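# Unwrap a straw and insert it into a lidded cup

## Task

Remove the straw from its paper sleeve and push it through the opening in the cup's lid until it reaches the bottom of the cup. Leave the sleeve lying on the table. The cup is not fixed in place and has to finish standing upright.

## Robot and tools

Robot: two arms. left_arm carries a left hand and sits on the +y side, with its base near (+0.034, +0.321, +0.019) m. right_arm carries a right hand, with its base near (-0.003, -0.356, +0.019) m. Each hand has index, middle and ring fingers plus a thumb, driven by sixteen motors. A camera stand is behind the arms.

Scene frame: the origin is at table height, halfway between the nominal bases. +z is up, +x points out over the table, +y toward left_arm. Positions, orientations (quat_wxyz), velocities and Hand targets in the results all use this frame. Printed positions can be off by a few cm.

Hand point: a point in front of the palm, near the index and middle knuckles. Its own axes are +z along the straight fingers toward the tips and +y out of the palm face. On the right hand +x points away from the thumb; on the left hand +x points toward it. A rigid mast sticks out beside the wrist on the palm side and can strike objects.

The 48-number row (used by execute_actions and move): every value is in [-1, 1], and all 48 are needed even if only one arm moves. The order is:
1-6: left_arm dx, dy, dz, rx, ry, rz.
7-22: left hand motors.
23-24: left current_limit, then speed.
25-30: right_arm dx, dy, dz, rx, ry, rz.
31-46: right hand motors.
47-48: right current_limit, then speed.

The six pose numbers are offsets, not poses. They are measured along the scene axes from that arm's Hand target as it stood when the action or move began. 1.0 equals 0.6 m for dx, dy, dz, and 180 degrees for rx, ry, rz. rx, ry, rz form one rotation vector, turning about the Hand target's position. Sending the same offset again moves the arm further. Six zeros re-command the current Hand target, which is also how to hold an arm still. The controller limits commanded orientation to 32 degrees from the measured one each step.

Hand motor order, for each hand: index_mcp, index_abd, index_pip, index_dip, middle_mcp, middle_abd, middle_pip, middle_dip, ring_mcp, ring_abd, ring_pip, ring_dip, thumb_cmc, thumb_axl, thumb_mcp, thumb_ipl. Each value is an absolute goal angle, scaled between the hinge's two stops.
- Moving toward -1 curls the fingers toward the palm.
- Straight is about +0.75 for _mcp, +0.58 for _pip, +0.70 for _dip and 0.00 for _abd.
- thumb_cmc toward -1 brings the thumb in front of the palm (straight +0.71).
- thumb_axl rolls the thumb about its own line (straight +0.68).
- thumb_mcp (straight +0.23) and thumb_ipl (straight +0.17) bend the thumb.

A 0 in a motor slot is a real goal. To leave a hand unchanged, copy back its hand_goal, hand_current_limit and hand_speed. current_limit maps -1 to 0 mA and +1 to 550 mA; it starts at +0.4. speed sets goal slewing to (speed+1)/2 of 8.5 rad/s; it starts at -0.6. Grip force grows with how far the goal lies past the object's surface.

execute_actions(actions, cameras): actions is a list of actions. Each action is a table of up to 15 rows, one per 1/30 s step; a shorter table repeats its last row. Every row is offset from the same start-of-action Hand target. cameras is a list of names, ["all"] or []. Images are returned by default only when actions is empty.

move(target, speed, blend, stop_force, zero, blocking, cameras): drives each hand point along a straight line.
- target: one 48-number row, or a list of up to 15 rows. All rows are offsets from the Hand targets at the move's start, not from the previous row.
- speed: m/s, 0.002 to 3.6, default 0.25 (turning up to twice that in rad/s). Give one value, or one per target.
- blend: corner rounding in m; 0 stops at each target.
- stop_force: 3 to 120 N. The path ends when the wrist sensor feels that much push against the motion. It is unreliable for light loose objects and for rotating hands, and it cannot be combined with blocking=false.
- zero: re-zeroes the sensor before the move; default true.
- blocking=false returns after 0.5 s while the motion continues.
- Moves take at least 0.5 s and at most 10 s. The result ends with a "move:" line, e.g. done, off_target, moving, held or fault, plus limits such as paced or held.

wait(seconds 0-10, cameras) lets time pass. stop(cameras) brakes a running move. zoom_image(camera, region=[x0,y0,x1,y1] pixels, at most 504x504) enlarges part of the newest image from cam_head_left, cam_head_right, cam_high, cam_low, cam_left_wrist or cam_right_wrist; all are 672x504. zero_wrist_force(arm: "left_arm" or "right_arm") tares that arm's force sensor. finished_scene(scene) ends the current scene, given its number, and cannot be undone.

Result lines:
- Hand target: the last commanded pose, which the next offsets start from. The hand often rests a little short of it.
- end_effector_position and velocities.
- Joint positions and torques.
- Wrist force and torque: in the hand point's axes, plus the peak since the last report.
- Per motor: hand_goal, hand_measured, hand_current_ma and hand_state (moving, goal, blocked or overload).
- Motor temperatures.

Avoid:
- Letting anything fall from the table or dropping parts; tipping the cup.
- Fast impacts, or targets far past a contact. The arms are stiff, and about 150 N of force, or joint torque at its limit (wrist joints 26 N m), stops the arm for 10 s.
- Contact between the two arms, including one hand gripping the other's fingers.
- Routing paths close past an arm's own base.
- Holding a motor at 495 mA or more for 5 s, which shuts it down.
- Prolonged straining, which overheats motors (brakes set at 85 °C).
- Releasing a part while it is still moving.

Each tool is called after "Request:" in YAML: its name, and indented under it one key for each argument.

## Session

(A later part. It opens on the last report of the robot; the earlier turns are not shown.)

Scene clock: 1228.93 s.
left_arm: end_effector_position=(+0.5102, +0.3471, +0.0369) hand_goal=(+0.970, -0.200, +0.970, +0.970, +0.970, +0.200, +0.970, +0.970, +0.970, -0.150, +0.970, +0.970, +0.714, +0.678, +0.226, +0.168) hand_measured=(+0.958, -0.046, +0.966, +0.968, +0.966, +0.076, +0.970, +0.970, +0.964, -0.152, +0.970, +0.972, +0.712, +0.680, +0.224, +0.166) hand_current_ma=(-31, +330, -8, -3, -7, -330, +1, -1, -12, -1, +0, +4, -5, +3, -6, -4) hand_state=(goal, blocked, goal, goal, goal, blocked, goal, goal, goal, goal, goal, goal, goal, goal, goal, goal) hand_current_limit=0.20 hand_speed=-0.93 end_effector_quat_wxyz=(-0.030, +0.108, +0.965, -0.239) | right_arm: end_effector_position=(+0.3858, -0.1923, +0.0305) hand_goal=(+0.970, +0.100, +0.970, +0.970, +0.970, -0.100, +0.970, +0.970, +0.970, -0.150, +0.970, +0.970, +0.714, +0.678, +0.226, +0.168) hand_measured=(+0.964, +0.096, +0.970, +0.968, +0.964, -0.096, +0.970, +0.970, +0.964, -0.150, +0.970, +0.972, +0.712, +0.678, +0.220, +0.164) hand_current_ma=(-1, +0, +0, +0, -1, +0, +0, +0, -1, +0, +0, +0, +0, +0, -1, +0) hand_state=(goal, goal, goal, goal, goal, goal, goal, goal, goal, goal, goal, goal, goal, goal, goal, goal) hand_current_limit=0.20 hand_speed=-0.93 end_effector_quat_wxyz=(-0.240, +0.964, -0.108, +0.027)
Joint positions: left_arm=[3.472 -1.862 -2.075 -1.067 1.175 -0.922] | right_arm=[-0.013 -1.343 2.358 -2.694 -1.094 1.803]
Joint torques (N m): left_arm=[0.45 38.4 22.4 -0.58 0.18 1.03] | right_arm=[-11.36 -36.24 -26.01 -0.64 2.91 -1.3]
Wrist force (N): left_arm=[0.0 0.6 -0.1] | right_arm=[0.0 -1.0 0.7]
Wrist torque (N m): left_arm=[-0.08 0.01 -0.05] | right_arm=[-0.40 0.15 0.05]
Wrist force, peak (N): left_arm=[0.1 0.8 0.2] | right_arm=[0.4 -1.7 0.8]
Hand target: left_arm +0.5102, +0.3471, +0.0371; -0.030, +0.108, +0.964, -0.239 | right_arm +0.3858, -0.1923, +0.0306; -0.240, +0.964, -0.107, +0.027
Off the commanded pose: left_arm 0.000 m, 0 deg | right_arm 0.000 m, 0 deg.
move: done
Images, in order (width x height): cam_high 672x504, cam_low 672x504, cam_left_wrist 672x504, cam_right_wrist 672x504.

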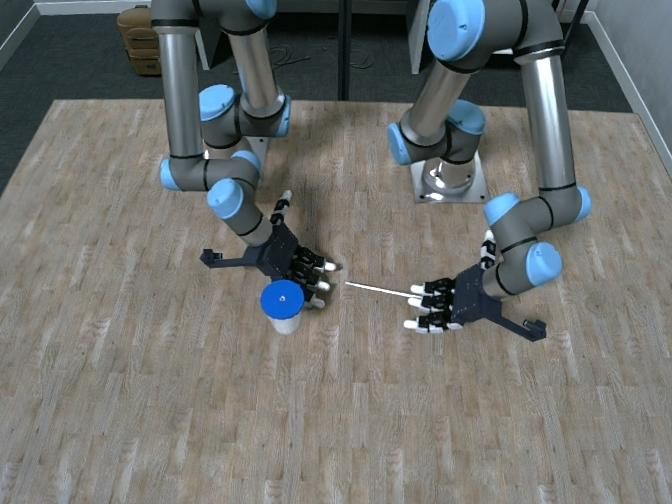

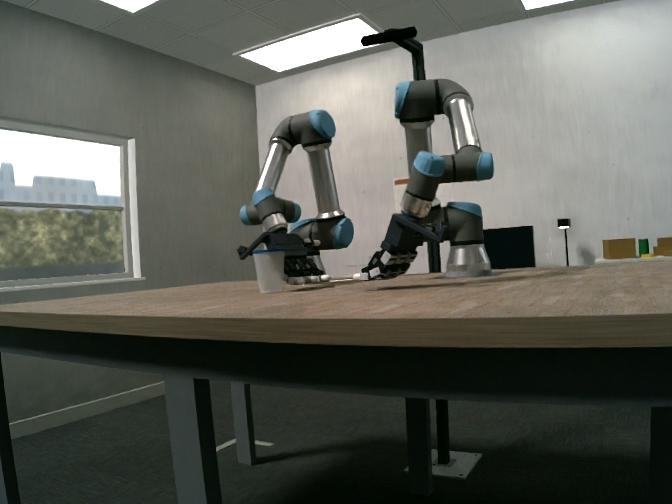

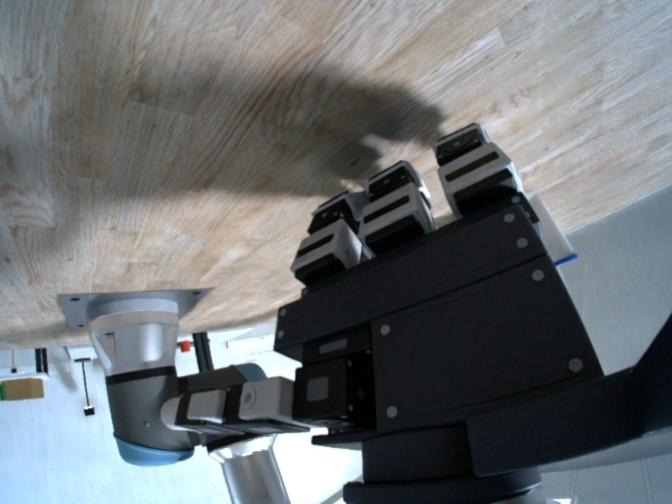

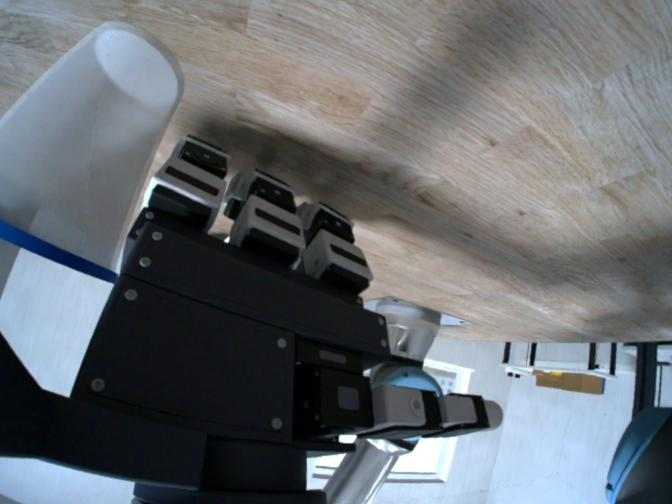

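Request:
move:
  target:
    - [0,0,0,0,0,0,0.97,-0.2,0.97,0.97,0.97,0.2,0.97,0.97,0.97,-0.15,0.97,0.97,0.714,0.678,0.226,0.168,0.2,-0.93,0,0,-0.0167,0,0,0,0.97,0.1,0.97,0.97,0.97,-0.1,0.97,0.97,0.97,-0.15,0.97,0.97,0.714,0.678,0.226,0.168,0.2,-0.93]
    - [0,0,0,0,0,0,0.97,-0.2,0.97,0.97,0.97,0.2,0.97,0.97,0.97,-0.15,0.97,0.97,0.714,0.678,0.226,0.168,0.2,-0.93,0.0272,0.1203,-0.0167,0,0,0,0.97,0.1,0.97,0.97,0.97,-0.1,0.97,0.97,0.97,-0.15,0.97,0.97,0.714,0.678,0.226,0.168,0.2,-0.93]
  speed: 0.05
  cameras: ["cam_high","cam_low"]

Request:
zoom_image:
  camera: "cam_low"
  region: [310, 255, 400, 300]

Request:
zoom_image:
  camera: "cam_high"
  region: [310, 240, 436, 335]

Scene clock: 1251.30 s.
left_arm: end_effector_position=(+0.5102, +0.3471, +0.0371) hand_goal=(+0.970, -0.200, +0.970, +0.970, +0.970, +0.200, +0.970, +0.970, +0.970, -0.150, +0.970, +0.970, +0.714, +0.678, +0.226, +0.168) hand_measured=(+0.958, -0.046, +0.966, +0.968, +0.966, +0.076, +0.970, +0.970, +0.964, -0.152, +0.970, +0.972, +0.712, +0.680, +0.224, +0.166) hand_current_ma=(-31, +330, -8, -3, -7, -330, +1, -1, -12, -1, +0, +4, -5, +3, -6, -4) hand_state=(goal, blocked, goal, goal, goal, blocked, goal, goal, goal, goal, goal, goal, goal, goal, goal, goal) hand_current_limit=0.20 hand_speed=-0.93 end_effector_quat_wxyz=(-0.030, +0.108, +0.964, -0.239) | right_arm: end_effector_position=(+0.4021, -0.1203, +0.0206) hand_goal=(+0.970, +0.100, +0.970, +0.970, +0.970, -0.100, +0.970, +0.970, +0.970, -0.150, +0.970, +0.970, +0.714, +0.678, +0.226, +0.168) hand_measured=(+0.964, +0.096, +0.970, +0.968, +0.964, -0.096, +0.970, +0.970, +0.964, -0.150, +0.970, +0.972, +0.712, +0.678, +0.220, +0.164) hand_current_ma=(-1, +0, +0, +0, -1, +0, +0, +0, -1, +0, +0, +0, +0, +0, -1, +0) hand_state=(goal, goal, goal, goal, goal, goal, goal, goal, goal, goal, goal, goal, goal, goal, goal, goal) hand_current_limit=0.20 hand_speed=-0.93 end_effector_quat_wxyz=(-0.240, +0.964, -0.107, +0.027)
Joint positions: left_arm=[3.472 -1.862 -2.075 -1.067 1.175 -0.922] | right_arm=[0.154 -1.22 2.251 -2.792 -1.119 1.988]
Joint torques (N m): left_arm=[-2.91 39.46 22.72 -0.72 -0.74 2.06] | right_arm=[11.69 -15.58 -25.85 -4.11 -0.74 1.95]
Wrist force (N): left_arm=[0.0 0.6 -0.3] | right_arm=[0.6 -1.5 0.7]
Wrist torque (N m): left_arm=[-0.06 -0.01 -0.04] | right_arm=[-0.49 0.04 0.02]
Wrist force, peak (N): left_arm=[0.1 0.9 -0.1] | right_arm=[0.6 -1.7 0.9]
Hand target: left_arm +0.5102, +0.3471, +0.0371; -0.030, +0.108, +0.964, -0.239 | right_arm +0.4022, -0.1201, +0.0206; -0.240, +0.964, -0.107, +0.027
Off the commanded pose: left_arm 0.000 m, 0 deg | right_arm 0.000 m, 0 deg.
move: done
Images, in order (width x height): cam_high 672x504, cam_low 672x504.

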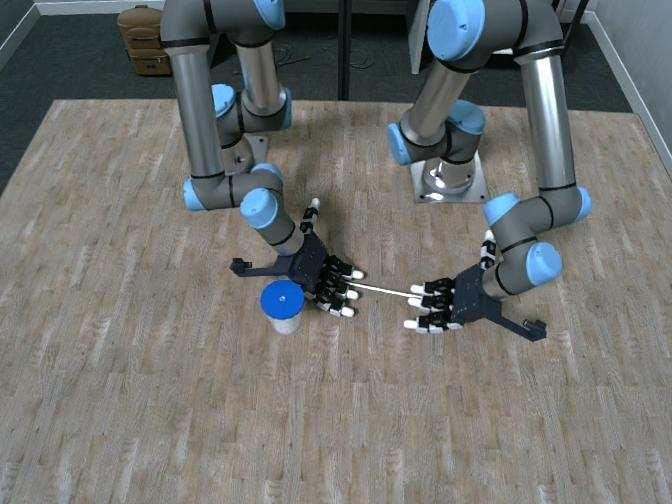

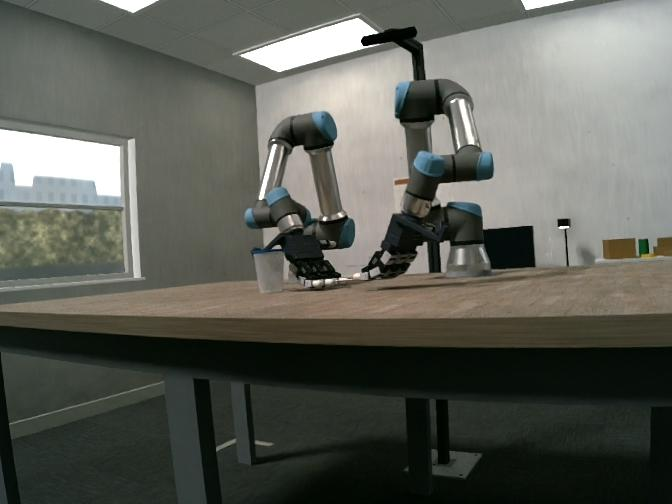

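Scaled by 5.600 from the camera's 672x504 image, which has a finer 960x720 frame.

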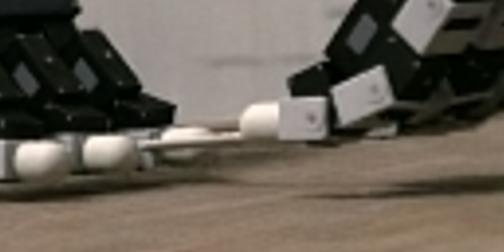

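Scaled by 4.000 from the camera's 672x504 image, which has a finer 960x720 frame.

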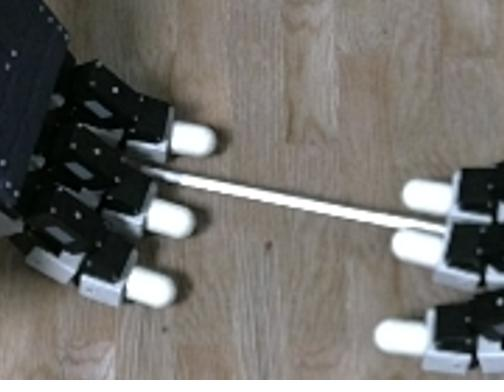

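Request:
move:
  target: [0,0,0,0,0,0,0.97,-0.2,0.97,0.97,0.97,0.2,0.97,0.97,0.97,-0.15,0.97,0.97,0.714,0.678,0.226,0.168,0.2,-0.93,0,0,0,0,0,0,0.97,-0.2,0.97,0.97,0.97,0.2,0.97,0.97,0.97,-0.15,0.97,0.97,0.714,0.678,0.226,0.168,0.2,-0.93]
  cameras: ["cam_high","cam_low"]

Request:
zoom_image:
  camera: "cam_low"
  region: [310, 255, 400, 300]

Request:
zoom_image:
  camera: "cam_high"
  region: [310, 240, 436, 335]

Scene clock: 1256.93 s.
left_arm: end_effector_position=(+0.5102, +0.3471, +0.0371) hand_goal=(+0.970, -0.200, +0.970, +0.970, +0.970, +0.200, +0.970, +0.970, +0.970, -0.150, +0.970, +0.970, +0.714, +0.678, +0.226, +0.168) hand_measured=(+0.958, -0.046, +0.966, +0.968, +0.966, +0.078, +0.970, +0.970, +0.964, -0.152, +0.970, +0.972, +0.712, +0.680, +0.224, +0.166) hand_current_ma=(-31, +330, -8, -3, -7, -330, +1, -1, -12, -1, +0, +4, -5, +3, -6, -4) hand_state=(goal, blocked, goal, goal, goal, blocked, goal, goal, goal, goal, goal, goal, goal, goal, goal, goal) hand_current_limit=0.20 hand_speed=-0.93 end_effector_quat_wxyz=(-0.030, +0.108, +0.964, -0.239) | right_arm: end_effector_position=(+0.4022, -0.1201, +0.0206) hand_goal=(+0.970, -0.200, +0.970, +0.970, +0.970, +0.200, +0.970, +0.970, +0.970, -0.150, +0.970, +0.970, +0.714, +0.678, +0.226, +0.168) hand_measured=(+0.964, -0.070, +0.970, +0.968, +0.964, +0.068, +0.970, +0.970, +0.964, -0.150, +0.970, +0.972, +0.712, +0.678, +0.220, +0.164) hand_current_ma=(-1, +86, +0, +0, -1, -90, +0, +0, -1, +0, +0, +0, +0, +0, -1, +0) hand_state=(goal, moving, goal, goal, goal, moving, goal, goal, goal, goal, goal, goal, goal, goal, goal, goal) hand_current_limit=0.20 hand_speed=-0.93 end_effector_quat_wxyz=(-0.240, +0.964, -0.107, +0.027)
Joint positions: left_arm=[3.472 -1.862 -2.075 -1.067 1.175 -0.922] | right_arm=[0.155 -1.22 2.25 -2.793 -1.119 1.988]
Joint torques (N m): left_arm=[-4.88 39.62 21.81 -0.61 -0.96 1.85] | right_arm=[10.93 -13.94 -25.07 -3.96 -0.86 1.61]
Wrist force (N): left_arm=[0.0 0.2 -0.1] | right_arm=[0.7 -1.7 1.1]
Wrist torque (N m): left_arm=[-0.06 0.01 -0.04] | right_arm=[-0.48 0.02 0.04]
Wrist force, peak (N): left_arm=[0.1 0.9 -0.1] | right_arm=[0.7 -1.9 1.3]
Hand target: left_arm +0.5102, +0.3471, +0.0371; -0.030, +0.108, +0.964, -0.239 | right_arm +0.4022, -0.1201, +0.0206; -0.240, +0.964, -0.107, +0.027
Off the commanded pose: left_arm 0.000 m, 0 deg | right_arm 0.000 m, 0 deg.
move: done
Images, in order (width x height): cam_high 672x504, cam_low 672x504.

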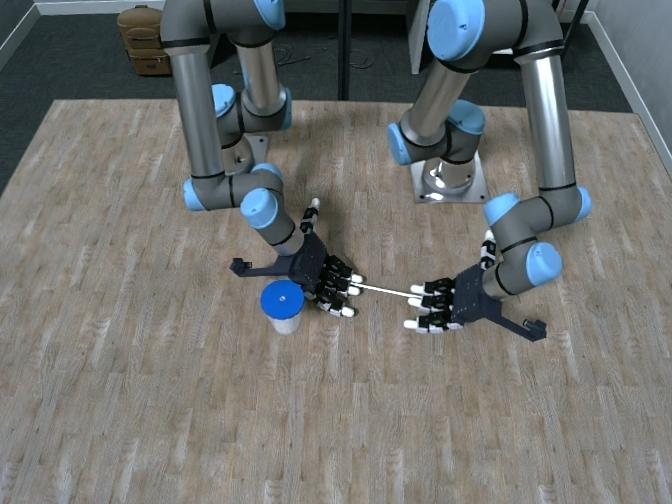

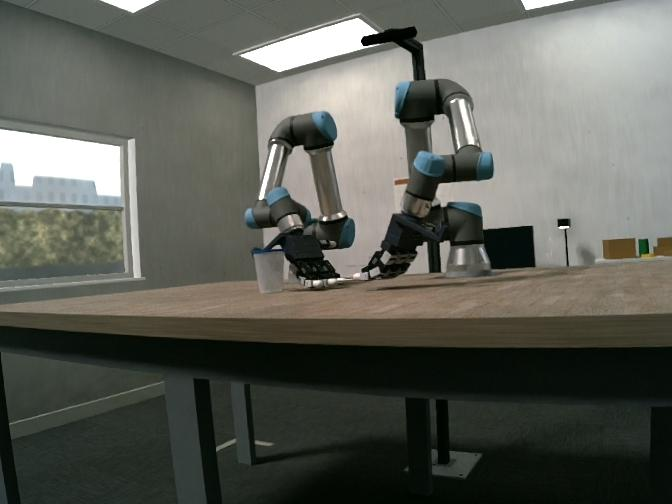

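Scaled by 5.600 from the camera's 672x504 image, which has a finer 960x720 frame.

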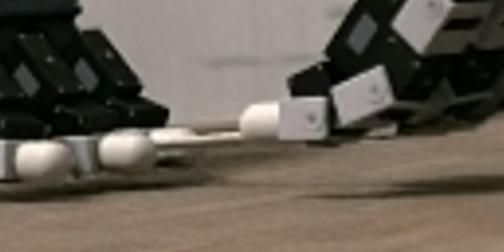

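Scaled by 4.000 from the camera's 672x504 image, which has a finer 960x720 frame.

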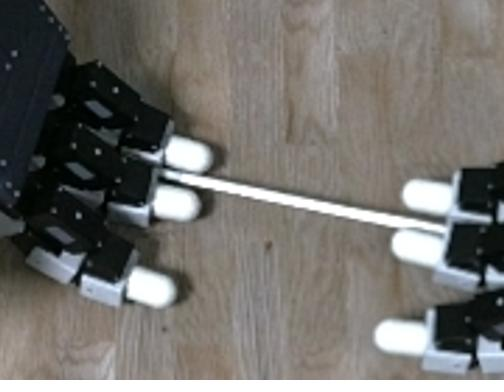

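Wait for the clamp, then raise right current.

Request:
move:
  target: [0,0,0,0,0,0,0.97,-0.2,0.97,0.97,0.97,0.2,0.97,0.97,0.97,-0.15,0.97,0.97,0.714,0.678,0.226,0.168,0.2,-0.93,0,0,0,0,0,0,0.97,-0.2,0.97,0.97,0.97,0.2,0.97,0.97,0.97,-0.15,0.97,0.97,0.714,0.678,0.226,0.168,0.5,-0.93]

Request:
move:
  target: [0,0,0,0,0,0,0.97,-0.2,0.97,0.97,0.97,0.2,0.97,0.97,0.97,-0.15,0.97,0.97,0.714,0.678,0.226,0.168,0.2,-0.93,0,0,0,0,0,0,0.97,-0.2,0.97,0.97,0.97,0.2,0.97,0.97,0.97,-0.15,0.97,0.97,0.714,0.678,0.226,0.168,0.7,-0.93]

Scene clock: 1261.70 s.
left_arm: end_effector_position=(+0.5102, +0.3471, +0.0371) hand_goal=(+0.970, -0.200, +0.970, +0.970, +0.970, +0.200, +0.970, +0.970, +0.970, -0.150, +0.970, +0.970, +0.714, +0.678, +0.226, +0.168) hand_measured=(+0.958, -0.046, +0.966, +0.968, +0.966, +0.078, +0.970, +0.970, +0.964, -0.152, +0.970, +0.972, +0.712, +0.680, +0.224, +0.166) hand_current_ma=(-31, +330, -8, -3, -7, -330, +1, -1, -12, -1, +0, +4, -5, +3, -6, -4) hand_state=(goal, blocked, goal, goal, goal, blocked, goal, goal, goal, goal, goal, goal, goal, goal, goal, goal) hand_current_limit=0.20 hand_speed=-0.93 end_effector_quat_wxyz=(-0.030, +0.108, +0.964, -0.239) | right_arm: end_effector_position=(+0.4022, -0.1201, +0.0206) hand_goal=(+0.970, -0.200, +0.970, +0.970, +0.970, +0.200, +0.970, +0.970, +0.970, -0.150, +0.970, +0.970, +0.714, +0.678, +0.226, +0.168) hand_measured=(+0.964, -0.074, +0.970, +0.968, +0.964, +0.070, +0.970, +0.970, +0.964, -0.150, +0.970, +0.972, +0.712, +0.678, +0.220, +0.164) hand_current_ma=(-1, +179, +0, +0, -1, -187, +0, +0, -1, +0, +0, +0, +0, +0, -1, +0) hand_state=(goal, blocked, goal, goal, goal, blocked, goal, goal, goal, goal, goal, goal, goal, goal, goal, goal) hand_current_limit=0.50 hand_speed=-0.93 end_effector_quat_wxyz=(-0.240, +0.964, -0.107, +0.027)
Joint positions: left_arm=[3.472 -1.862 -2.075 -1.067 1.175 -0.922] | right_arm=[0.155 -1.22 2.25 -2.793 -1.119 1.988]
Joint torques (N m): left_arm=[-6.05 39.91 22.45 0.38 -1.07 1.97] | right_arm=[10.02 -13.54 -23.98 -3.48 -0.74 1.48]
Wrist force (N): left_arm=[0.0 0.0 0.3] | right_arm=[0.3 -1.8 0.9]
Wrist torque (N m): left_arm=[-0.11 0.02 -0.04] | right_arm=[-0.47 0.08 0.01]
Wrist force, peak (N): left_arm=[0.0 0.4 0.1] | right_arm=[1.0 -2.4 0.9]
Hand target: left_arm +0.5102, +0.3471, +0.0371; -0.030, +0.108, +0.964, -0.239 | right_arm +0.4022, -0.1201, +0.0206; -0.240, +0.964, -0.107, +0.027
Off the commanded pose: left_arm 0.000 m, 0 deg | right_arm 0.000 m, 0 deg.
move: done

Scene clock: 1262.20 s.
left_arm: end_effector_position=(+0.5102, +0.3471, +0.0371) hand_goal=(+0.970, -0.200, +0.970, +0.970, +0.970, +0.200, +0.970, +0.970, +0.970, -0.150, +0.970, +0.970, +0.714, +0.678, +0.226, +0.168) hand_measured=(+0.958, -0.046, +0.966, +0.968, +0.966, +0.078, +0.970, +0.970, +0.964, -0.152, +0.970, +0.972, +0.712, +0.680, +0.224, +0.166) hand_current_ma=(-31, +330, -8, -3, -7, -330, +1, -1, -12, -1, +0, +4, -5, +3, -6, -4) hand_state=(goal, blocked, goal, goal, goal, blocked, goal, goal, goal, goal, goal, goal, goal, goal, goal, goal) hand_current_limit=0.20 hand_speed=-0.93 end_effector_quat_wxyz=(-0.030, +0.108, +0.964, -0.239) | right_arm: end_effector_position=(+0.4022, -0.1201, +0.0206) hand_goal=(+0.970, -0.200, +0.970, +0.970, +0.970, +0.200, +0.970, +0.970, +0.970, -0.150, +0.970, +0.970, +0.714, +0.678, +0.226, +0.168) hand_measured=(+0.964, -0.074, +0.970, +0.968, +0.964, +0.070, +0.970, +0.970, +0.964, -0.150, +0.970, +0.972, +0.712, +0.678, +0.220, +0.164) hand_current_ma=(-1, +179, +0, +0, -1, -187, +0, +0, -1, +0, +0, +0, +0, +0, -1, +0) hand_state=(goal, blocked, goal, goal, goal, blocked, goal, goal, goal, goal, goal, goal, goal, goal, goal, goal) hand_current_limit=0.70 hand_speed=-0.93 end_effector_quat_wxyz=(-0.240, +0.964, -0.107, +0.027)
Joint positions: left_arm=[3.472 -1.862 -2.075 -1.067 1.175 -0.922] | right_arm=[0.155 -1.22 2.25 -2.793 -1.119 1.988]
Joint torques (N m): left_arm=[-5.4 39.54 23.27 0.73 -1.11 1.99] | right_arm=[9.51 -14.48 -23.59 -3.42 -0.64 1.57]
Wrist force (N): left_arm=[-0.1 0.1 -0.1] | right_arm=[0.6 -2.1 0.8]
Wrist torque (N m): left_arm=[-0.06 0.01 -0.04] | right_arm=[-0.51 0.05 0.02]
Wrist force, peak (N): left_arm=[0.1 0.2 0.2] | right_arm=[1.0 -2.0 0.7]
Hand target: left_arm +0.5102, +0.3471, +0.0371; -0.030, +0.108, +0.964, -0.239 | right_arm +0.4022, -0.1201, +0.0206; -0.240, +0.964, -0.107, +0.027
Off the commanded pose: left_arm 0.000 m, 0 deg | right_arm 0.000 m, 0 deg.
move: done

Request:
move:
  target: [0,0,0,0,0,0,0.97,-0.2,0.97,0.97,0.97,0.2,0.97,0.97,0.97,-0.15,0.97,0.97,0.714,0.678,0.226,0.168,0.2,-0.93,0,0,0,0,0,0,0.97,-0.35,0.97,0.97,0.97,0.35,0.97,0.97,0.97,-0.15,0.97,0.97,0.714,0.678,0.226,0.168,0.5,-0.93]

Request:
move:
  target: [0.01467,0.065,0,0,0,0,0.97,-0.2,0.97,0.97,0.97,0.2,0.97,0.97,0.97,-0.15,0.97,0.97,0.714,0.678,0.226,0.168,0.2,-0.93,0,0,0,0,0,0,0.97,-0.35,0.97,0.97,0.97,0.35,0.97,0.97,0.97,-0.15,0.97,0.97,0.714,0.678,0.226,0.168,0.5,-0.93]
  speed: 0.02
  cameras: ["cam_high"]

Request:
zoom_image:
  camera: "cam_high"
  region: [310, 240, 436, 335]

Scene clock: 1268.23 s.
left_arm: end_effector_position=(+0.5102, +0.3471, +0.0371) hand_goal=(+0.970, -0.200, +0.970, +0.970, +0.970, +0.200, +0.970, +0.970, +0.970, -0.150, +0.970, +0.970, +0.714, +0.678, +0.226, +0.168) hand_measured=(+0.958, -0.046, +0.966, +0.968, +0.966, +0.078, +0.970, +0.970, +0.964, -0.152, +0.970, +0.972, +0.712, +0.680, +0.224, +0.166) hand_current_ma=(-31, +330, -8, -3, -7, -330, +1, -1, -12, -1, +0, +4, -5, +3, -6, -4) hand_state=(goal, blocked, goal, goal, goal, blocked, goal, goal, goal, goal, goal, goal, goal, goal, goal, goal) hand_current_limit=0.20 hand_speed=-0.93 end_effector_quat_wxyz=(-0.030, +0.108, +0.964, -0.239) | right_arm: end_effector_position=(+0.4022, -0.1201, +0.0206) hand_goal=(+0.970, -0.350, +0.970, +0.970, +0.970, +0.350, +0.970, +0.970, +0.970, -0.150, +0.970, +0.970, +0.714, +0.678, +0.226, +0.168) hand_measured=(+0.964, -0.078, +0.970, +0.968, +0.964, +0.074, +0.970, +0.970, +0.964, -0.150, +0.970, +0.972, +0.712, +0.678, +0.220, +0.164) hand_current_ma=(-1, +413, +0, +0, -1, -412, +0, +0, -1, +0, +0, +0, +0, +0, -1, +0) hand_state=(goal, blocked, goal, goal, goal, blocked, goal, goal, goal, goal, goal, goal, goal, goal, goal, goal) hand_current_limit=0.50 hand_speed=-0.93 end_effector_quat_wxyz=(-0.240, +0.964, -0.107, +0.027)
Joint positions: left_arm=[3.472 -1.862 -2.075 -1.067 1.175 -0.922] | right_arm=[0.155 -1.22 2.25 -2.793 -1.119 1.988]
Joint torques (N m): left_arm=[-6.82 39.59 22.18 2 -1.07 1.78] | right_arm=[8.92 -14.25 -23.09 -2.88 -0.61 1.39]
Wrist force (N): left_arm=[0.0 -0.1 0.1] | right_arm=[0.6 -2.2 0.8]
Wrist torque (N m): left_arm=[-0.08 0.01 -0.03] | right_arm=[-0.50 0.06 0.02]
Wrist force, peak (N): left_arm=[0.0 0.1 0.4] | right_arm=[0.6 -2.1 1.5]
Hand target: left_arm +0.5102, +0.3471, +0.0371; -0.030, +0.108, +0.964, -0.239 | right_arm +0.4022, -0.1201, +0.0206; -0.240, +0.964, -0.107, +0.027
Off the commanded pose: left_arm 0.000 m, 0 deg | right_arm 0.000 m, 0 deg.
move: done

Scene clock: 1270.60 s.
left_arm: end_effector_position=(+0.5190, +0.3859, +0.0371) hand_goal=(+0.970, -0.200, +0.970, +0.970, +0.970, +0.200, +0.970, +0.970, +0.970, -0.150, +0.970, +0.970, +0.714, +0.678, +0.226, +0.168) hand_measured=(+0.958, -0.068, +0.966, +0.968, +0.976, +0.138, +0.974, +0.970, +0.964, -0.152, +0.970, +0.972, +0.712, +0.680, +0.224, +0.166) hand_current_ma=(-29, +330, -8, -3, +17, -184, +9, +0, -12, -1, +0, +4, -5, +3, -6, -4) hand_state=(goal, blocked, goal, goal, goal, blocked, goal, goal, goal, goal, goal, goal, goal, goal, goal, goal) hand_current_limit=0.20 hand_speed=-0.93 end_effector_quat_wxyz=(-0.030, +0.108, +0.964, -0.239) end_effector_velocity=(+0.001, +0.002, +0.000) end_effector_angular_velocity=(+0.001, -0.001, -0.001) | right_arm: end_effector_position=(+0.4022, -0.1201, +0.0206) hand_goal=(+0.970, -0.350, +0.970, +0.970, +0.970, +0.350, +0.970, +0.970, +0.970, -0.150, +0.970, +0.970, +0.714, +0.678, +0.226, +0.168) hand_measured=(+0.966, -0.078, +0.970, +0.968, +0.966, +0.074, +0.972, +0.970, +0.964, -0.150, +0.970, +0.972, +0.712, +0.678, +0.220, +0.164) hand_current_ma=(+0, +412, +0, +0, +0, -412, +0, +0, -1, +0, +0, +0, +0, +0, -1, +0) hand_state=(goal, blocked, goal, goal, goal, blocked, goal, goal, goal, goal, goal, goal, goal, goal, goal, goal) hand_current_limit=0.50 hand_speed=-0.93 end_effector_quat_wxyz=(-0.240, +0.964, -0.107, +0.027)
Joint positions: left_arm=[3.536 -1.886 -2.031 -1.112 1.195 -0.855] | right_arm=[0.155 -1.22 2.25 -2.793 -1.119 1.988]
Joint velocities: left_arm=[0.003 -0.001 0.002 -0.002 0.001 0.005] | right_arm=[within noise]
Joint torques (N m): left_arm=[11.14 22.11 25.28 -0.88 0.82 2.3] | right_arm=[8.16 -14.79 -21.41 -2.36 -0.56 1.28]
Wrist force (N): left_arm=[-0.1 0.0 0.1] | right_arm=[0.7 -1.7 1.1]
Wrist torque (N m): left_arm=[-0.08 0.03 -0.06] | right_arm=[-0.50 0.03 0.03]
Wrist force, peak (N): left_arm=[-0.3 -2.3 0.9] | right_arm=[0.5 -4.3 1.8]
Hand target: left_arm +0.5190, +0.3861, +0.0371; -0.030, +0.108, +0.964, -0.239 | right_arm +0.4022, -0.1201, +0.0206; -0.240, +0.964, -0.107, +0.027
Off the commanded pose: left_arm 0.000 m, 0 deg | right_arm 0.000 m, 0 deg.
move: done
Images, in order (width x height): cam_high 672x504.

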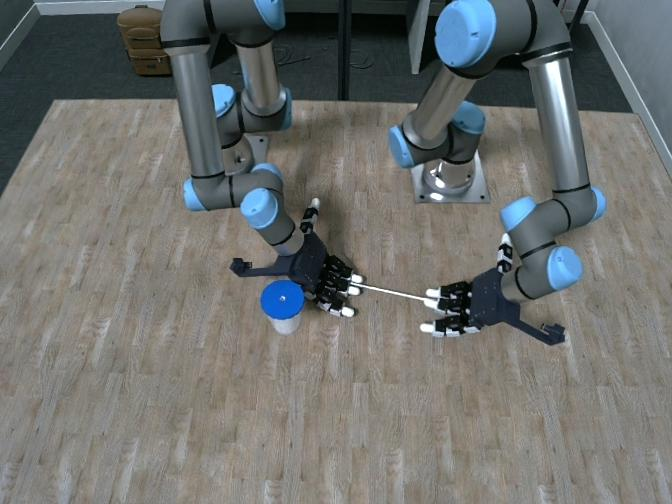

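Scaled by 4.000 from the camera's 672x504 image, which has a finer 960x720 frame.

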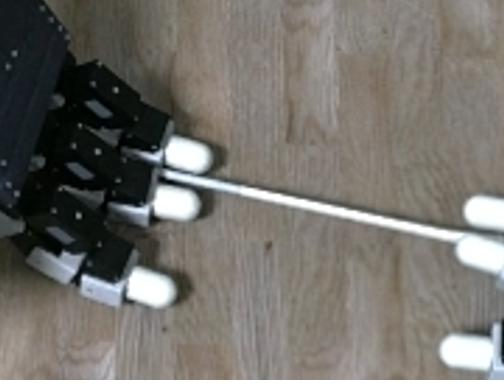

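Request:
move:
  target: [0,0,0,0,0,0,0.97,0.1,0.97,0.97,0.97,-0.1,0.97,0.97,0.97,-0.15,0.97,0.97,0.714,0.678,0.226,0.168,0.2,-0.7,0,0,0,0,0,0,0.97,-0.35,0.97,0.97,0.97,0.35,0.97,0.97,0.97,-0.15,0.97,0.97,0.714,0.678,0.226,0.168,0.5,-0.93]
  cameras: ["cam_high","cam_low","cam_left_wrist"]

Request:
zoom_image:
  camera: "cam_low"
  region: [320, 255, 410, 300]

Request:
zoom_image:
  camera: "cam_high"
  region: [340, 250, 466, 345]

Request:
zoom_image:
  camera: "cam_left_wrist"
  region: [250, 80, 550, 300]

Scene clock: 1277.53 s.
left_arm: end_effector_position=(+0.5190, +0.3861, +0.0371) hand_goal=(+0.970, +0.100, +0.970, +0.970, +0.970, -0.100, +0.970, +0.970, +0.970, -0.150, +0.970, +0.970, +0.714, +0.678, +0.226, +0.168) hand_measured=(+0.958, +0.096, +0.966, +0.968, +0.964, -0.096, +0.970, +0.970, +0.964, -0.152, +0.970, +0.972, +0.712, +0.680, +0.224, +0.166) hand_current_ma=(-29, -7, -8, -3, -13, +5, +0, +0, -12, -1, +0, +4, -5, +3, -6, -4) hand_state=(goal, goal, goal, goal, goal, goal, goal, goal, goal, goal, goal, goal, goal, goal, goal, goal) hand_current_limit=0.20 hand_speed=-0.70 end_effector_quat_wxyz=(-0.030, +0.108, +0.964, -0.239) | right_arm: end_effector_position=(+0.4022, -0.1201, +0.0206) hand_goal=(+0.970, -0.350, +0.970, +0.970, +0.970, +0.350, +0.970, +0.970, +0.970, -0.150, +0.970, +0.970, +0.714, +0.678, +0.226, +0.168) hand_measured=(+0.964, -0.080, +0.970, +0.968, +0.964, +0.074, +0.972, +0.970, +0.964, -0.150, +0.970, +0.972, +0.712, +0.678, +0.220, +0.164) hand_current_ma=(-1, +412, +0, +0, -1, -412, +0, +0, -1, +0, +0, +0, +0, +0, -1, +0) hand_state=(goal, blocked, goal, goal, goal, blocked, goal, goal, goal, goal, goal, goal, goal, goal, goal, goal) hand_current_limit=0.50 hand_speed=-0.93 end_effector_quat_wxyz=(-0.240, +0.964, -0.107, +0.027)
Joint positions: left_arm=[3.537 -1.887 -2.031 -1.112 1.195 -0.855] | right_arm=[0.155 -1.22 2.25 -2.793 -1.119 1.988]
Joint torques (N m): left_arm=[8.96 23.93 23.31 -0.76 0.42 1.99] | right_arm=[7.19 -15.21 -21.23 -1.72 -0.22 1.11]
Wrist force (N): left_arm=[0.1 0.4 -0.2] | right_arm=[0.4 -1.3 0.8]
Wrist torque (N m): left_arm=[-0.07 -0.01 -0.03] | right_arm=[-0.49 0.06 0.01]
Wrist force, peak (N): left_arm=[0.0 0.7 -0.2] | right_arm=[0.7 -2.0 1.3]
Hand target: left_arm +0.5190, +0.3861, +0.0371; -0.030, +0.108, +0.964, -0.239 | right_arm +0.4022, -0.1201, +0.0206; -0.240, +0.964, -0.107, +0.027
Off the commanded pose: left_arm 0.000 m, 0 deg | right_arm 0.000 m, 0 deg.
move: done
Images, in order (width x height): cam_high 672x504, cam_low 672x504, cam_left_wrist 672x504.

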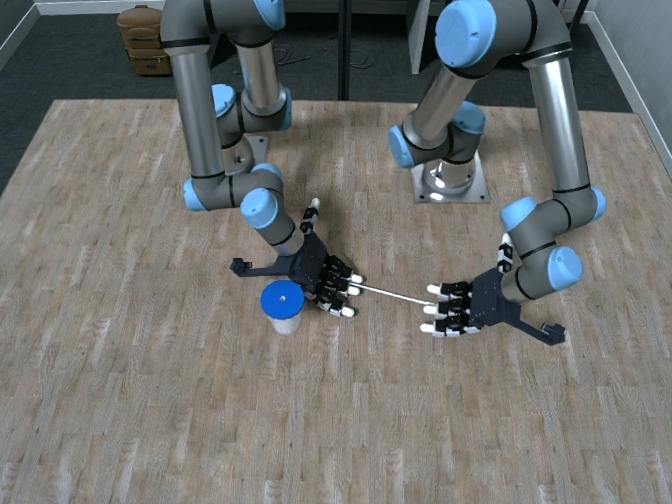

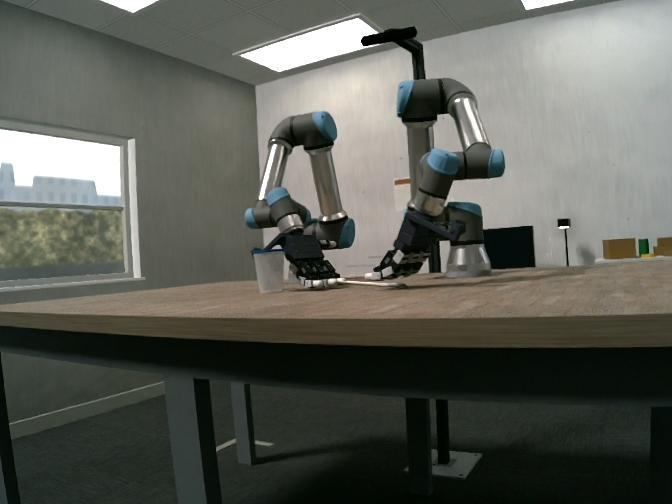

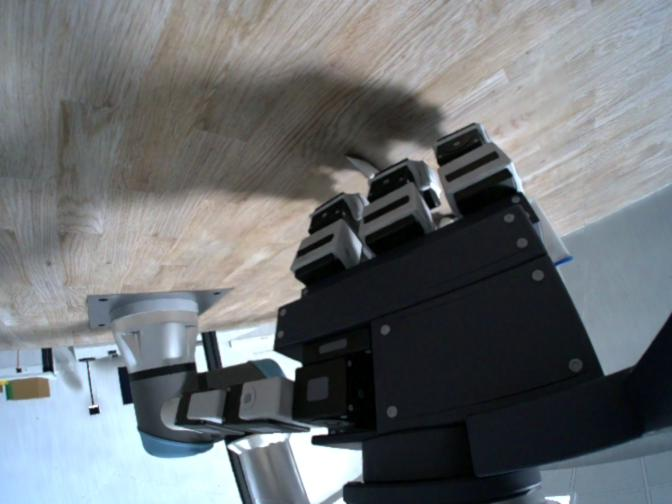

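Scaled by 5.600 from the camera's 672x504 image, which has a finer 960x720 frame.

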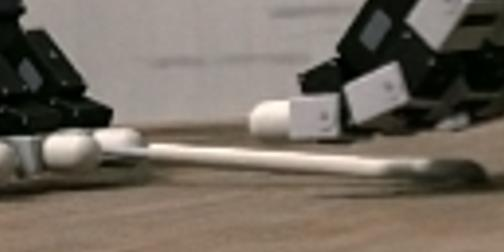

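Scaled by 4.000 from the camera's 672x504 image, which has a finer 960x720 frame.

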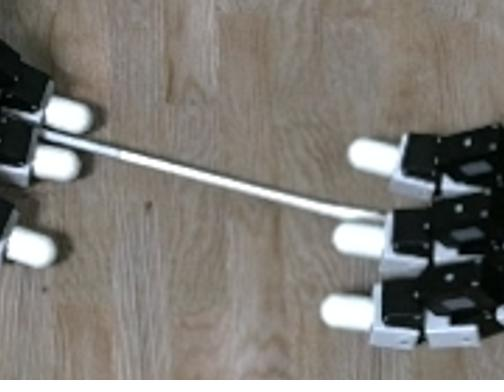

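Scaled by 1.680 from the camera's 672x504 image, which has a finer 960x720 frame.

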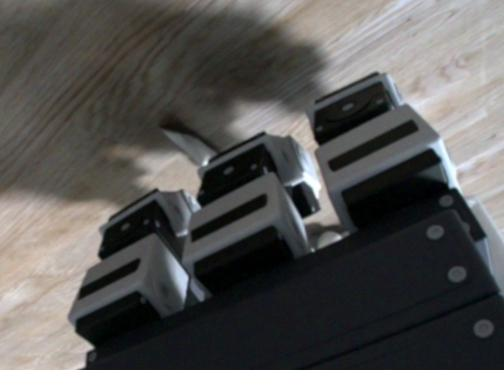

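Request:
move:
  target:
    - [0,0,0.04,0,0,0,0.97,0.1,0.97,0.97,0.97,-0.1,0.97,0.97,0.97,-0.15,0.97,0.97,0.714,0.678,0.226,0.168,0.2,-0.7,0,0,0.025,0,0,0,0.97,-0.35,0.97,0.97,0.97,0.35,0.97,0.97,0.97,-0.15,0.97,0.97,0.714,0.678,0.226,0.168,0.5,-0.93]
    - [-0.0317,-0.1245,0.04,0,0,0,0.97,0.1,0.97,0.97,0.97,-0.1,0.97,0.97,0.97,-0.15,0.97,0.97,0.714,0.678,0.226,0.168,0.2,-0.7,0,0,0.025,0,0,0,0.97,-0.35,0.97,0.97,0.97,0.35,0.97,0.97,0.97,-0.15,0.97,0.97,0.714,0.678,0.226,0.168,0.5,-0.93]
  speed: 0.06
  cameras: ["cam_high","cam_low","cam_left_wrist"]

Request:
zoom_image:
  camera: "cam_low"
  region: [320, 245, 430, 300]

Request:
zoom_image:
  camera: "cam_high"
  region: [340, 240, 466, 335]

Request:
zoom_image:
  camera: "cam_left_wrist"
  region: [250, 80, 550, 300]

Scene clock: 1302.83 s.
left_arm: end_effector_position=(+0.5000, +0.3116, +0.0611) hand_goal=(+0.970, +0.100, +0.970, +0.970, +0.970, -0.100, +0.970, +0.970, +0.970, -0.150, +0.970, +0.970, +0.714, +0.678, +0.226, +0.168) hand_measured=(+0.958, +0.096, +0.966, +0.968, +0.964, -0.096, +0.970, +0.970, +0.964, -0.152, +0.970, +0.972, +0.712, +0.680, +0.224, +0.166) hand_current_ma=(-29, -6, -8, -3, -13, +5, +0, +0, -12, -1, +0, +4, -5, +3, -6, -4) hand_state=(goal, goal, goal, goal, goal, goal, goal, goal, goal, goal, goal, goal, goal, goal, goal, goal) hand_current_limit=0.20 hand_speed=-0.70 end_effector_quat_wxyz=(-0.030, +0.108, +0.964, -0.239) | right_arm: end_effector_position=(+0.4022, -0.1201, +0.0356) hand_goal=(+0.970, -0.350, +0.970, +0.970, +0.970, +0.350, +0.970, +0.970, +0.970, -0.150, +0.970, +0.970, +0.714, +0.678, +0.226, +0.168) hand_measured=(+0.964, -0.080, +0.970, +0.968, +0.964, +0.074, +0.972, +0.970, +0.964, -0.150, +0.970, +0.972, +0.712, +0.678, +0.220, +0.164) hand_current_ma=(-1, +412, +0, +0, -1, -412, +0, +0, -1, +0, +0, +0, +0, +0, -1, +0) hand_state=(goal, blocked, goal, goal, goal, blocked, goal, goal, goal, goal, goal, goal, goal, goal, goal, goal) hand_current_limit=0.50 hand_speed=-0.93 end_effector_quat_wxyz=(-0.240, +0.964, -0.107, +0.027)
Joint positions: left_arm=[3.41 -1.795 -2.092 -1.092 1.158 -0.987] | right_arm=[0.155 -1.258 2.242 -2.746 -1.119 1.988]
Joint torques (N m): left_arm=[-9.35 36.99 9.16 4.69 -2.92 -2.02] | right_arm=[-1.65 -40.51 -25.93 -0.62 0.47 -1.14]
Wrist force (N): left_arm=[-0.2 0.7 -0.2] | right_arm=[0.1 -1.2 1.0]
Wrist torque (N m): left_arm=[-0.03 0.03 0.03] | right_arm=[-0.49 0.11 -0.01]
Wrist force, peak (N): left_arm=[-0.2 1.0 -0.6] | right_arm=[0.7 -1.5 1.3]
Hand target: left_arm +0.5000, +0.3114, +0.0611; -0.030, +0.108, +0.964, -0.239 | right_arm +0.4022, -0.1201, +0.0356; -0.240, +0.964, -0.107, +0.027
Off the commanded pose: left_arm 0.000 m, 0 deg | right_arm 0.000 m, 0 deg.
move: done
Images, in order (width x height): cam_high 672x504, cam_low 672x504, cam_left_wrist 672x504.

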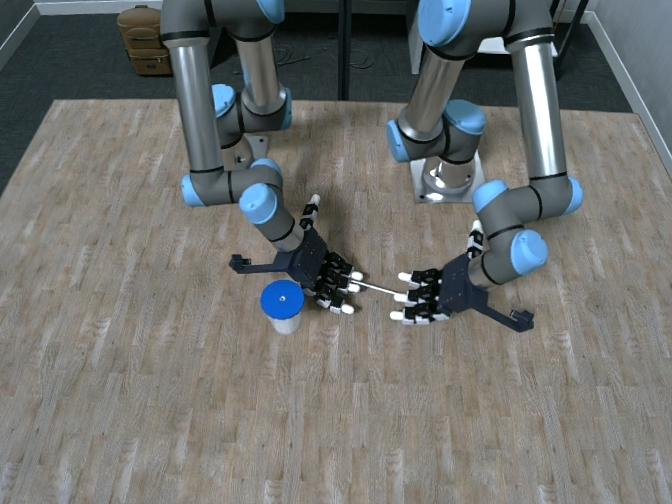

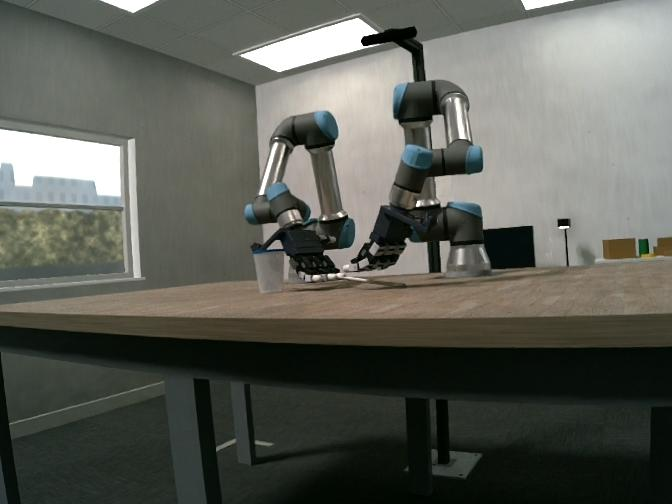

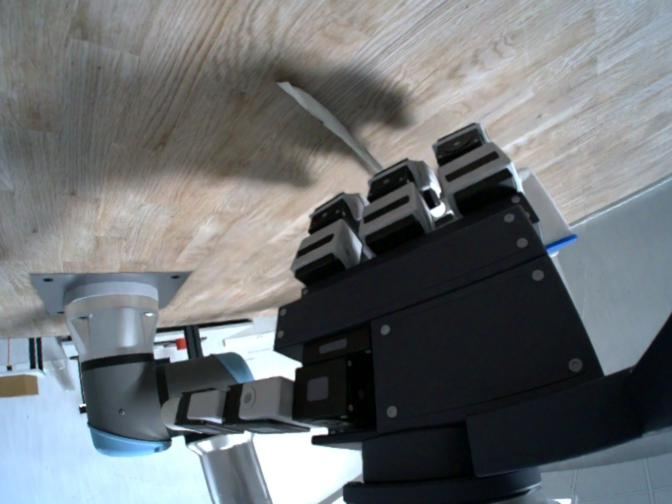

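Scaled by 4.582 from the camera's 672x504 image, which has a finer 960x720 frame.

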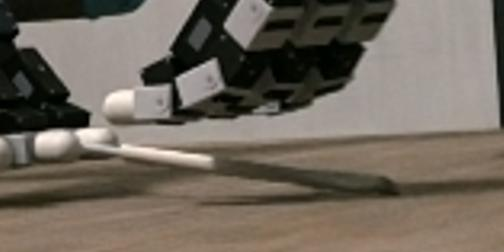

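Scaled by 4.000 from the camera's 672x504 image, which has a finer 960x720 frame.

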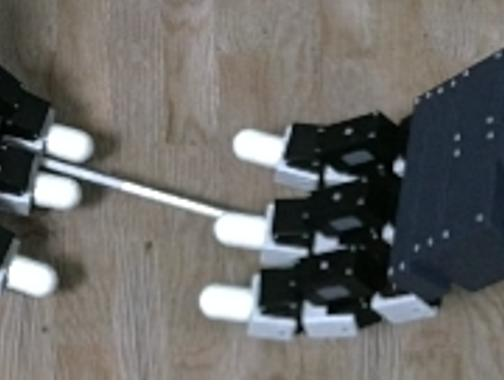

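Scaled by 1.680 from the camera's 672x504 image, which has a finer 960x720 frame.

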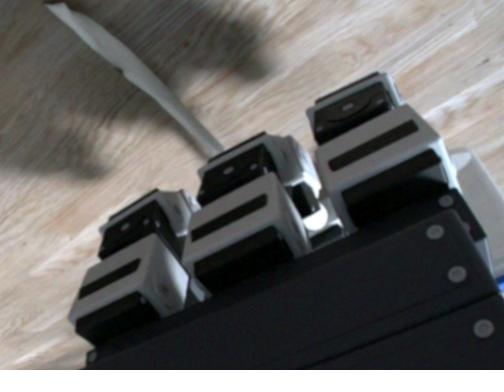

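Request:
move:
  target:
    - [0.0033,0,0,0,0,-0.0144,0.97,0.1,0.97,0.97,0.97,-0.1,0.97,0.97,0.97,-0.15,0.97,0.97,0.714,0.678,0.226,0.168,0.2,-0.7,0,0,0,0,0,0,0.97,-0.35,0.97,0.97,0.97,0.35,0.97,0.97,0.97,-0.15,0.97,0.97,0.714,0.678,0.226,0.168,0.5,-0.93]
    - [0.0033,0,-0.04,0,0,-0.0144,0.97,0.1,0.97,0.97,0.97,-0.1,0.97,0.97,0.97,-0.15,0.97,0.97,0.714,0.678,0.226,0.168,0.2,-0.7,0,0,0,0,0,0,0.97,-0.35,0.97,0.97,0.97,0.35,0.97,0.97,0.97,-0.15,0.97,0.97,0.714,0.678,0.226,0.168,0.5,-0.93]
  speed: 0.06
  cameras: ["cam_high","cam_low","cam_left_wrist"]

Request:
zoom_image:
  camera: "cam_low"
  region: [320, 245, 430, 300]

Request:
zoom_image:
  camera: "cam_high"
  region: [340, 240, 466, 335]

Request:
zoom_image:
  camera: "cam_left_wrist"
  region: [250, 80, 550, 300]

Scene clock: 1324.80 s.
left_arm: end_effector_position=(+0.5020, +0.3114, +0.0372) hand_goal=(+0.970, +0.100, +0.970, +0.970, +0.970, -0.100, +0.970, +0.970, +0.970, -0.150, +0.970, +0.970, +0.714, +0.678, +0.226, +0.168) hand_measured=(+0.958, +0.096, +0.966, +0.968, +0.964, -0.096, +0.970, +0.970, +0.964, -0.152, +0.970, +0.972, +0.712, +0.680, +0.224, +0.166) hand_current_ma=(-29, -6, -8, -3, -13, +5, +0, +0, -12, -1, +0, +4, -5, +3, -6, -4) hand_state=(goal, goal, goal, goal, goal, goal, goal, goal, goal, goal, goal, goal, goal, goal, goal, goal) hand_current_limit=0.20 hand_speed=-0.70 end_effector_quat_wxyz=(-0.035, +0.129, +0.962, -0.239) | right_arm: end_effector_position=(+0.4022, -0.1201, +0.0356) hand_goal=(+0.970, -0.350, +0.970, +0.970, +0.970, +0.350, +0.970, +0.970, +0.970, -0.150, +0.970, +0.970, +0.714, +0.678, +0.226, +0.168) hand_measured=(+0.964, -0.080, +0.970, +0.968, +0.964, +0.074, +0.972, +0.970, +0.964, -0.150, +0.970, +0.972, +0.712, +0.678, +0.220, +0.164) hand_current_ma=(-1, +412, +0, +0, -1, -412, +0, +0, -1, +0, +0, +0, +0, +0, -1, +0) hand_state=(goal, blocked, goal, goal, goal, blocked, goal, goal, goal, goal, goal, goal, goal, goal, goal, goal) hand_current_limit=0.50 hand_speed=-0.93 end_effector_quat_wxyz=(-0.240, +0.964, -0.107, +0.027)
Joint positions: left_arm=[3.404 -1.844 -2.103 -1.048 1.169 -0.945] | right_arm=[0.155 -1.258 2.242 -2.746 -1.119 1.988]
Joint torques (N m): left_arm=[-8.8 21.39 7.99 4.66 0.46 -0.91] | right_arm=[-8.74 -40.58 -26 -0.6 2.45 -1.23]
Wrist force (N): left_arm=[0.1 0.6 -0.3] | right_arm=[0.4 -1.2 1.1]
Wrist torque (N m): left_arm=[-0.03 -0.01 -0.04] | right_arm=[-0.49 0.06 0.01]
Wrist force, peak (N): left_arm=[-0.1 0.8 -0.4] | right_arm=[0.4 -1.6 1.4]
Hand target: left_arm +0.5020, +0.3114, +0.0371; -0.035, +0.129, +0.962, -0.239 | right_arm +0.4022, -0.1201, +0.0356; -0.240, +0.964, -0.107, +0.027
Off the commanded pose: left_arm 0.000 m, 0 deg | right_arm 0.000 m, 0 deg.
move: done
Images, in order (width x height): cam_high 672x504, cam_low 672x504, cam_left_wrist 672x504.

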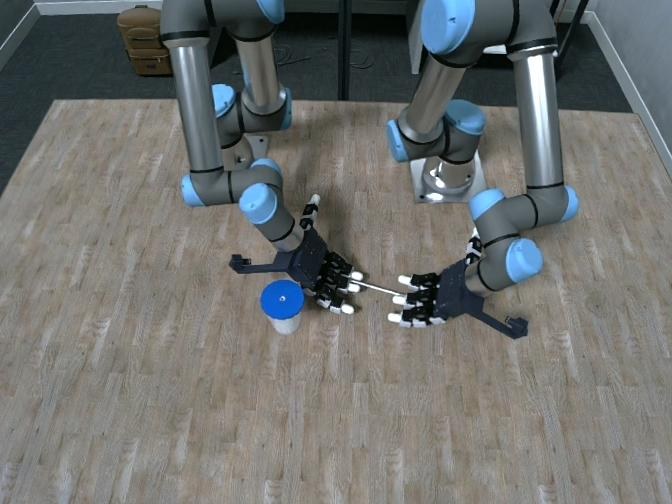

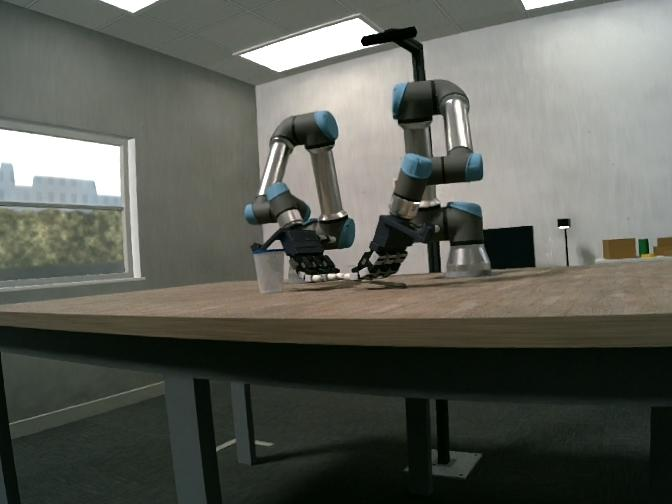

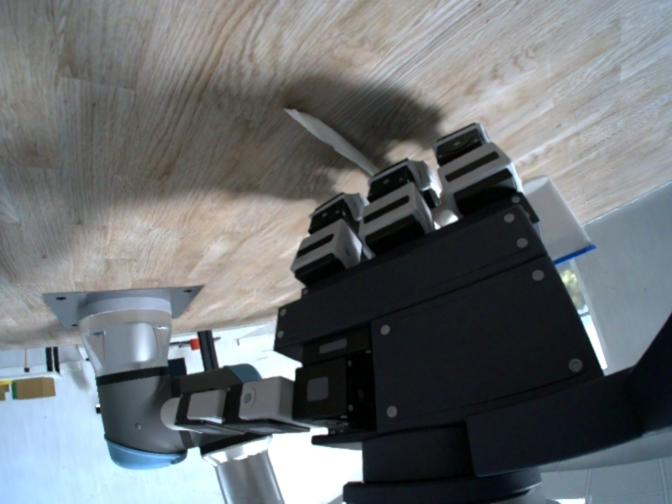

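Scaled by 4.582 from the camera's 672x504 image, which has a finer 960x720 frame.

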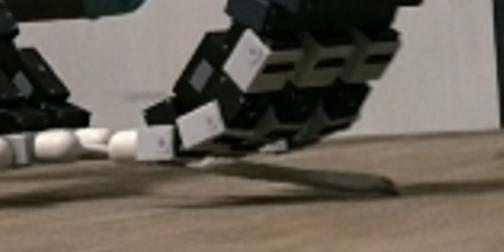

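Scaled by 4.000 from the camera's 672x504 image, which has a finer 960x720 frame.

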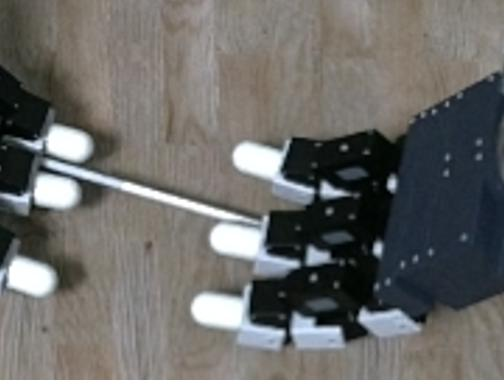

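Scaled by 1.680 from the camera's 672x504 image, which has a finer 960x720 frame.

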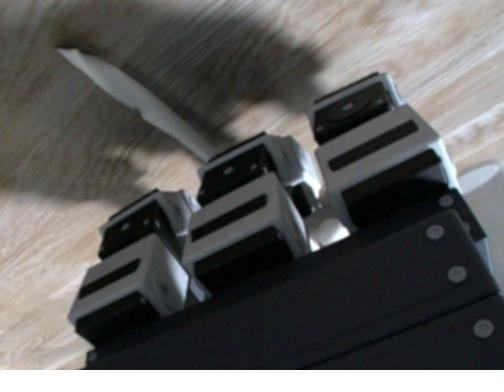

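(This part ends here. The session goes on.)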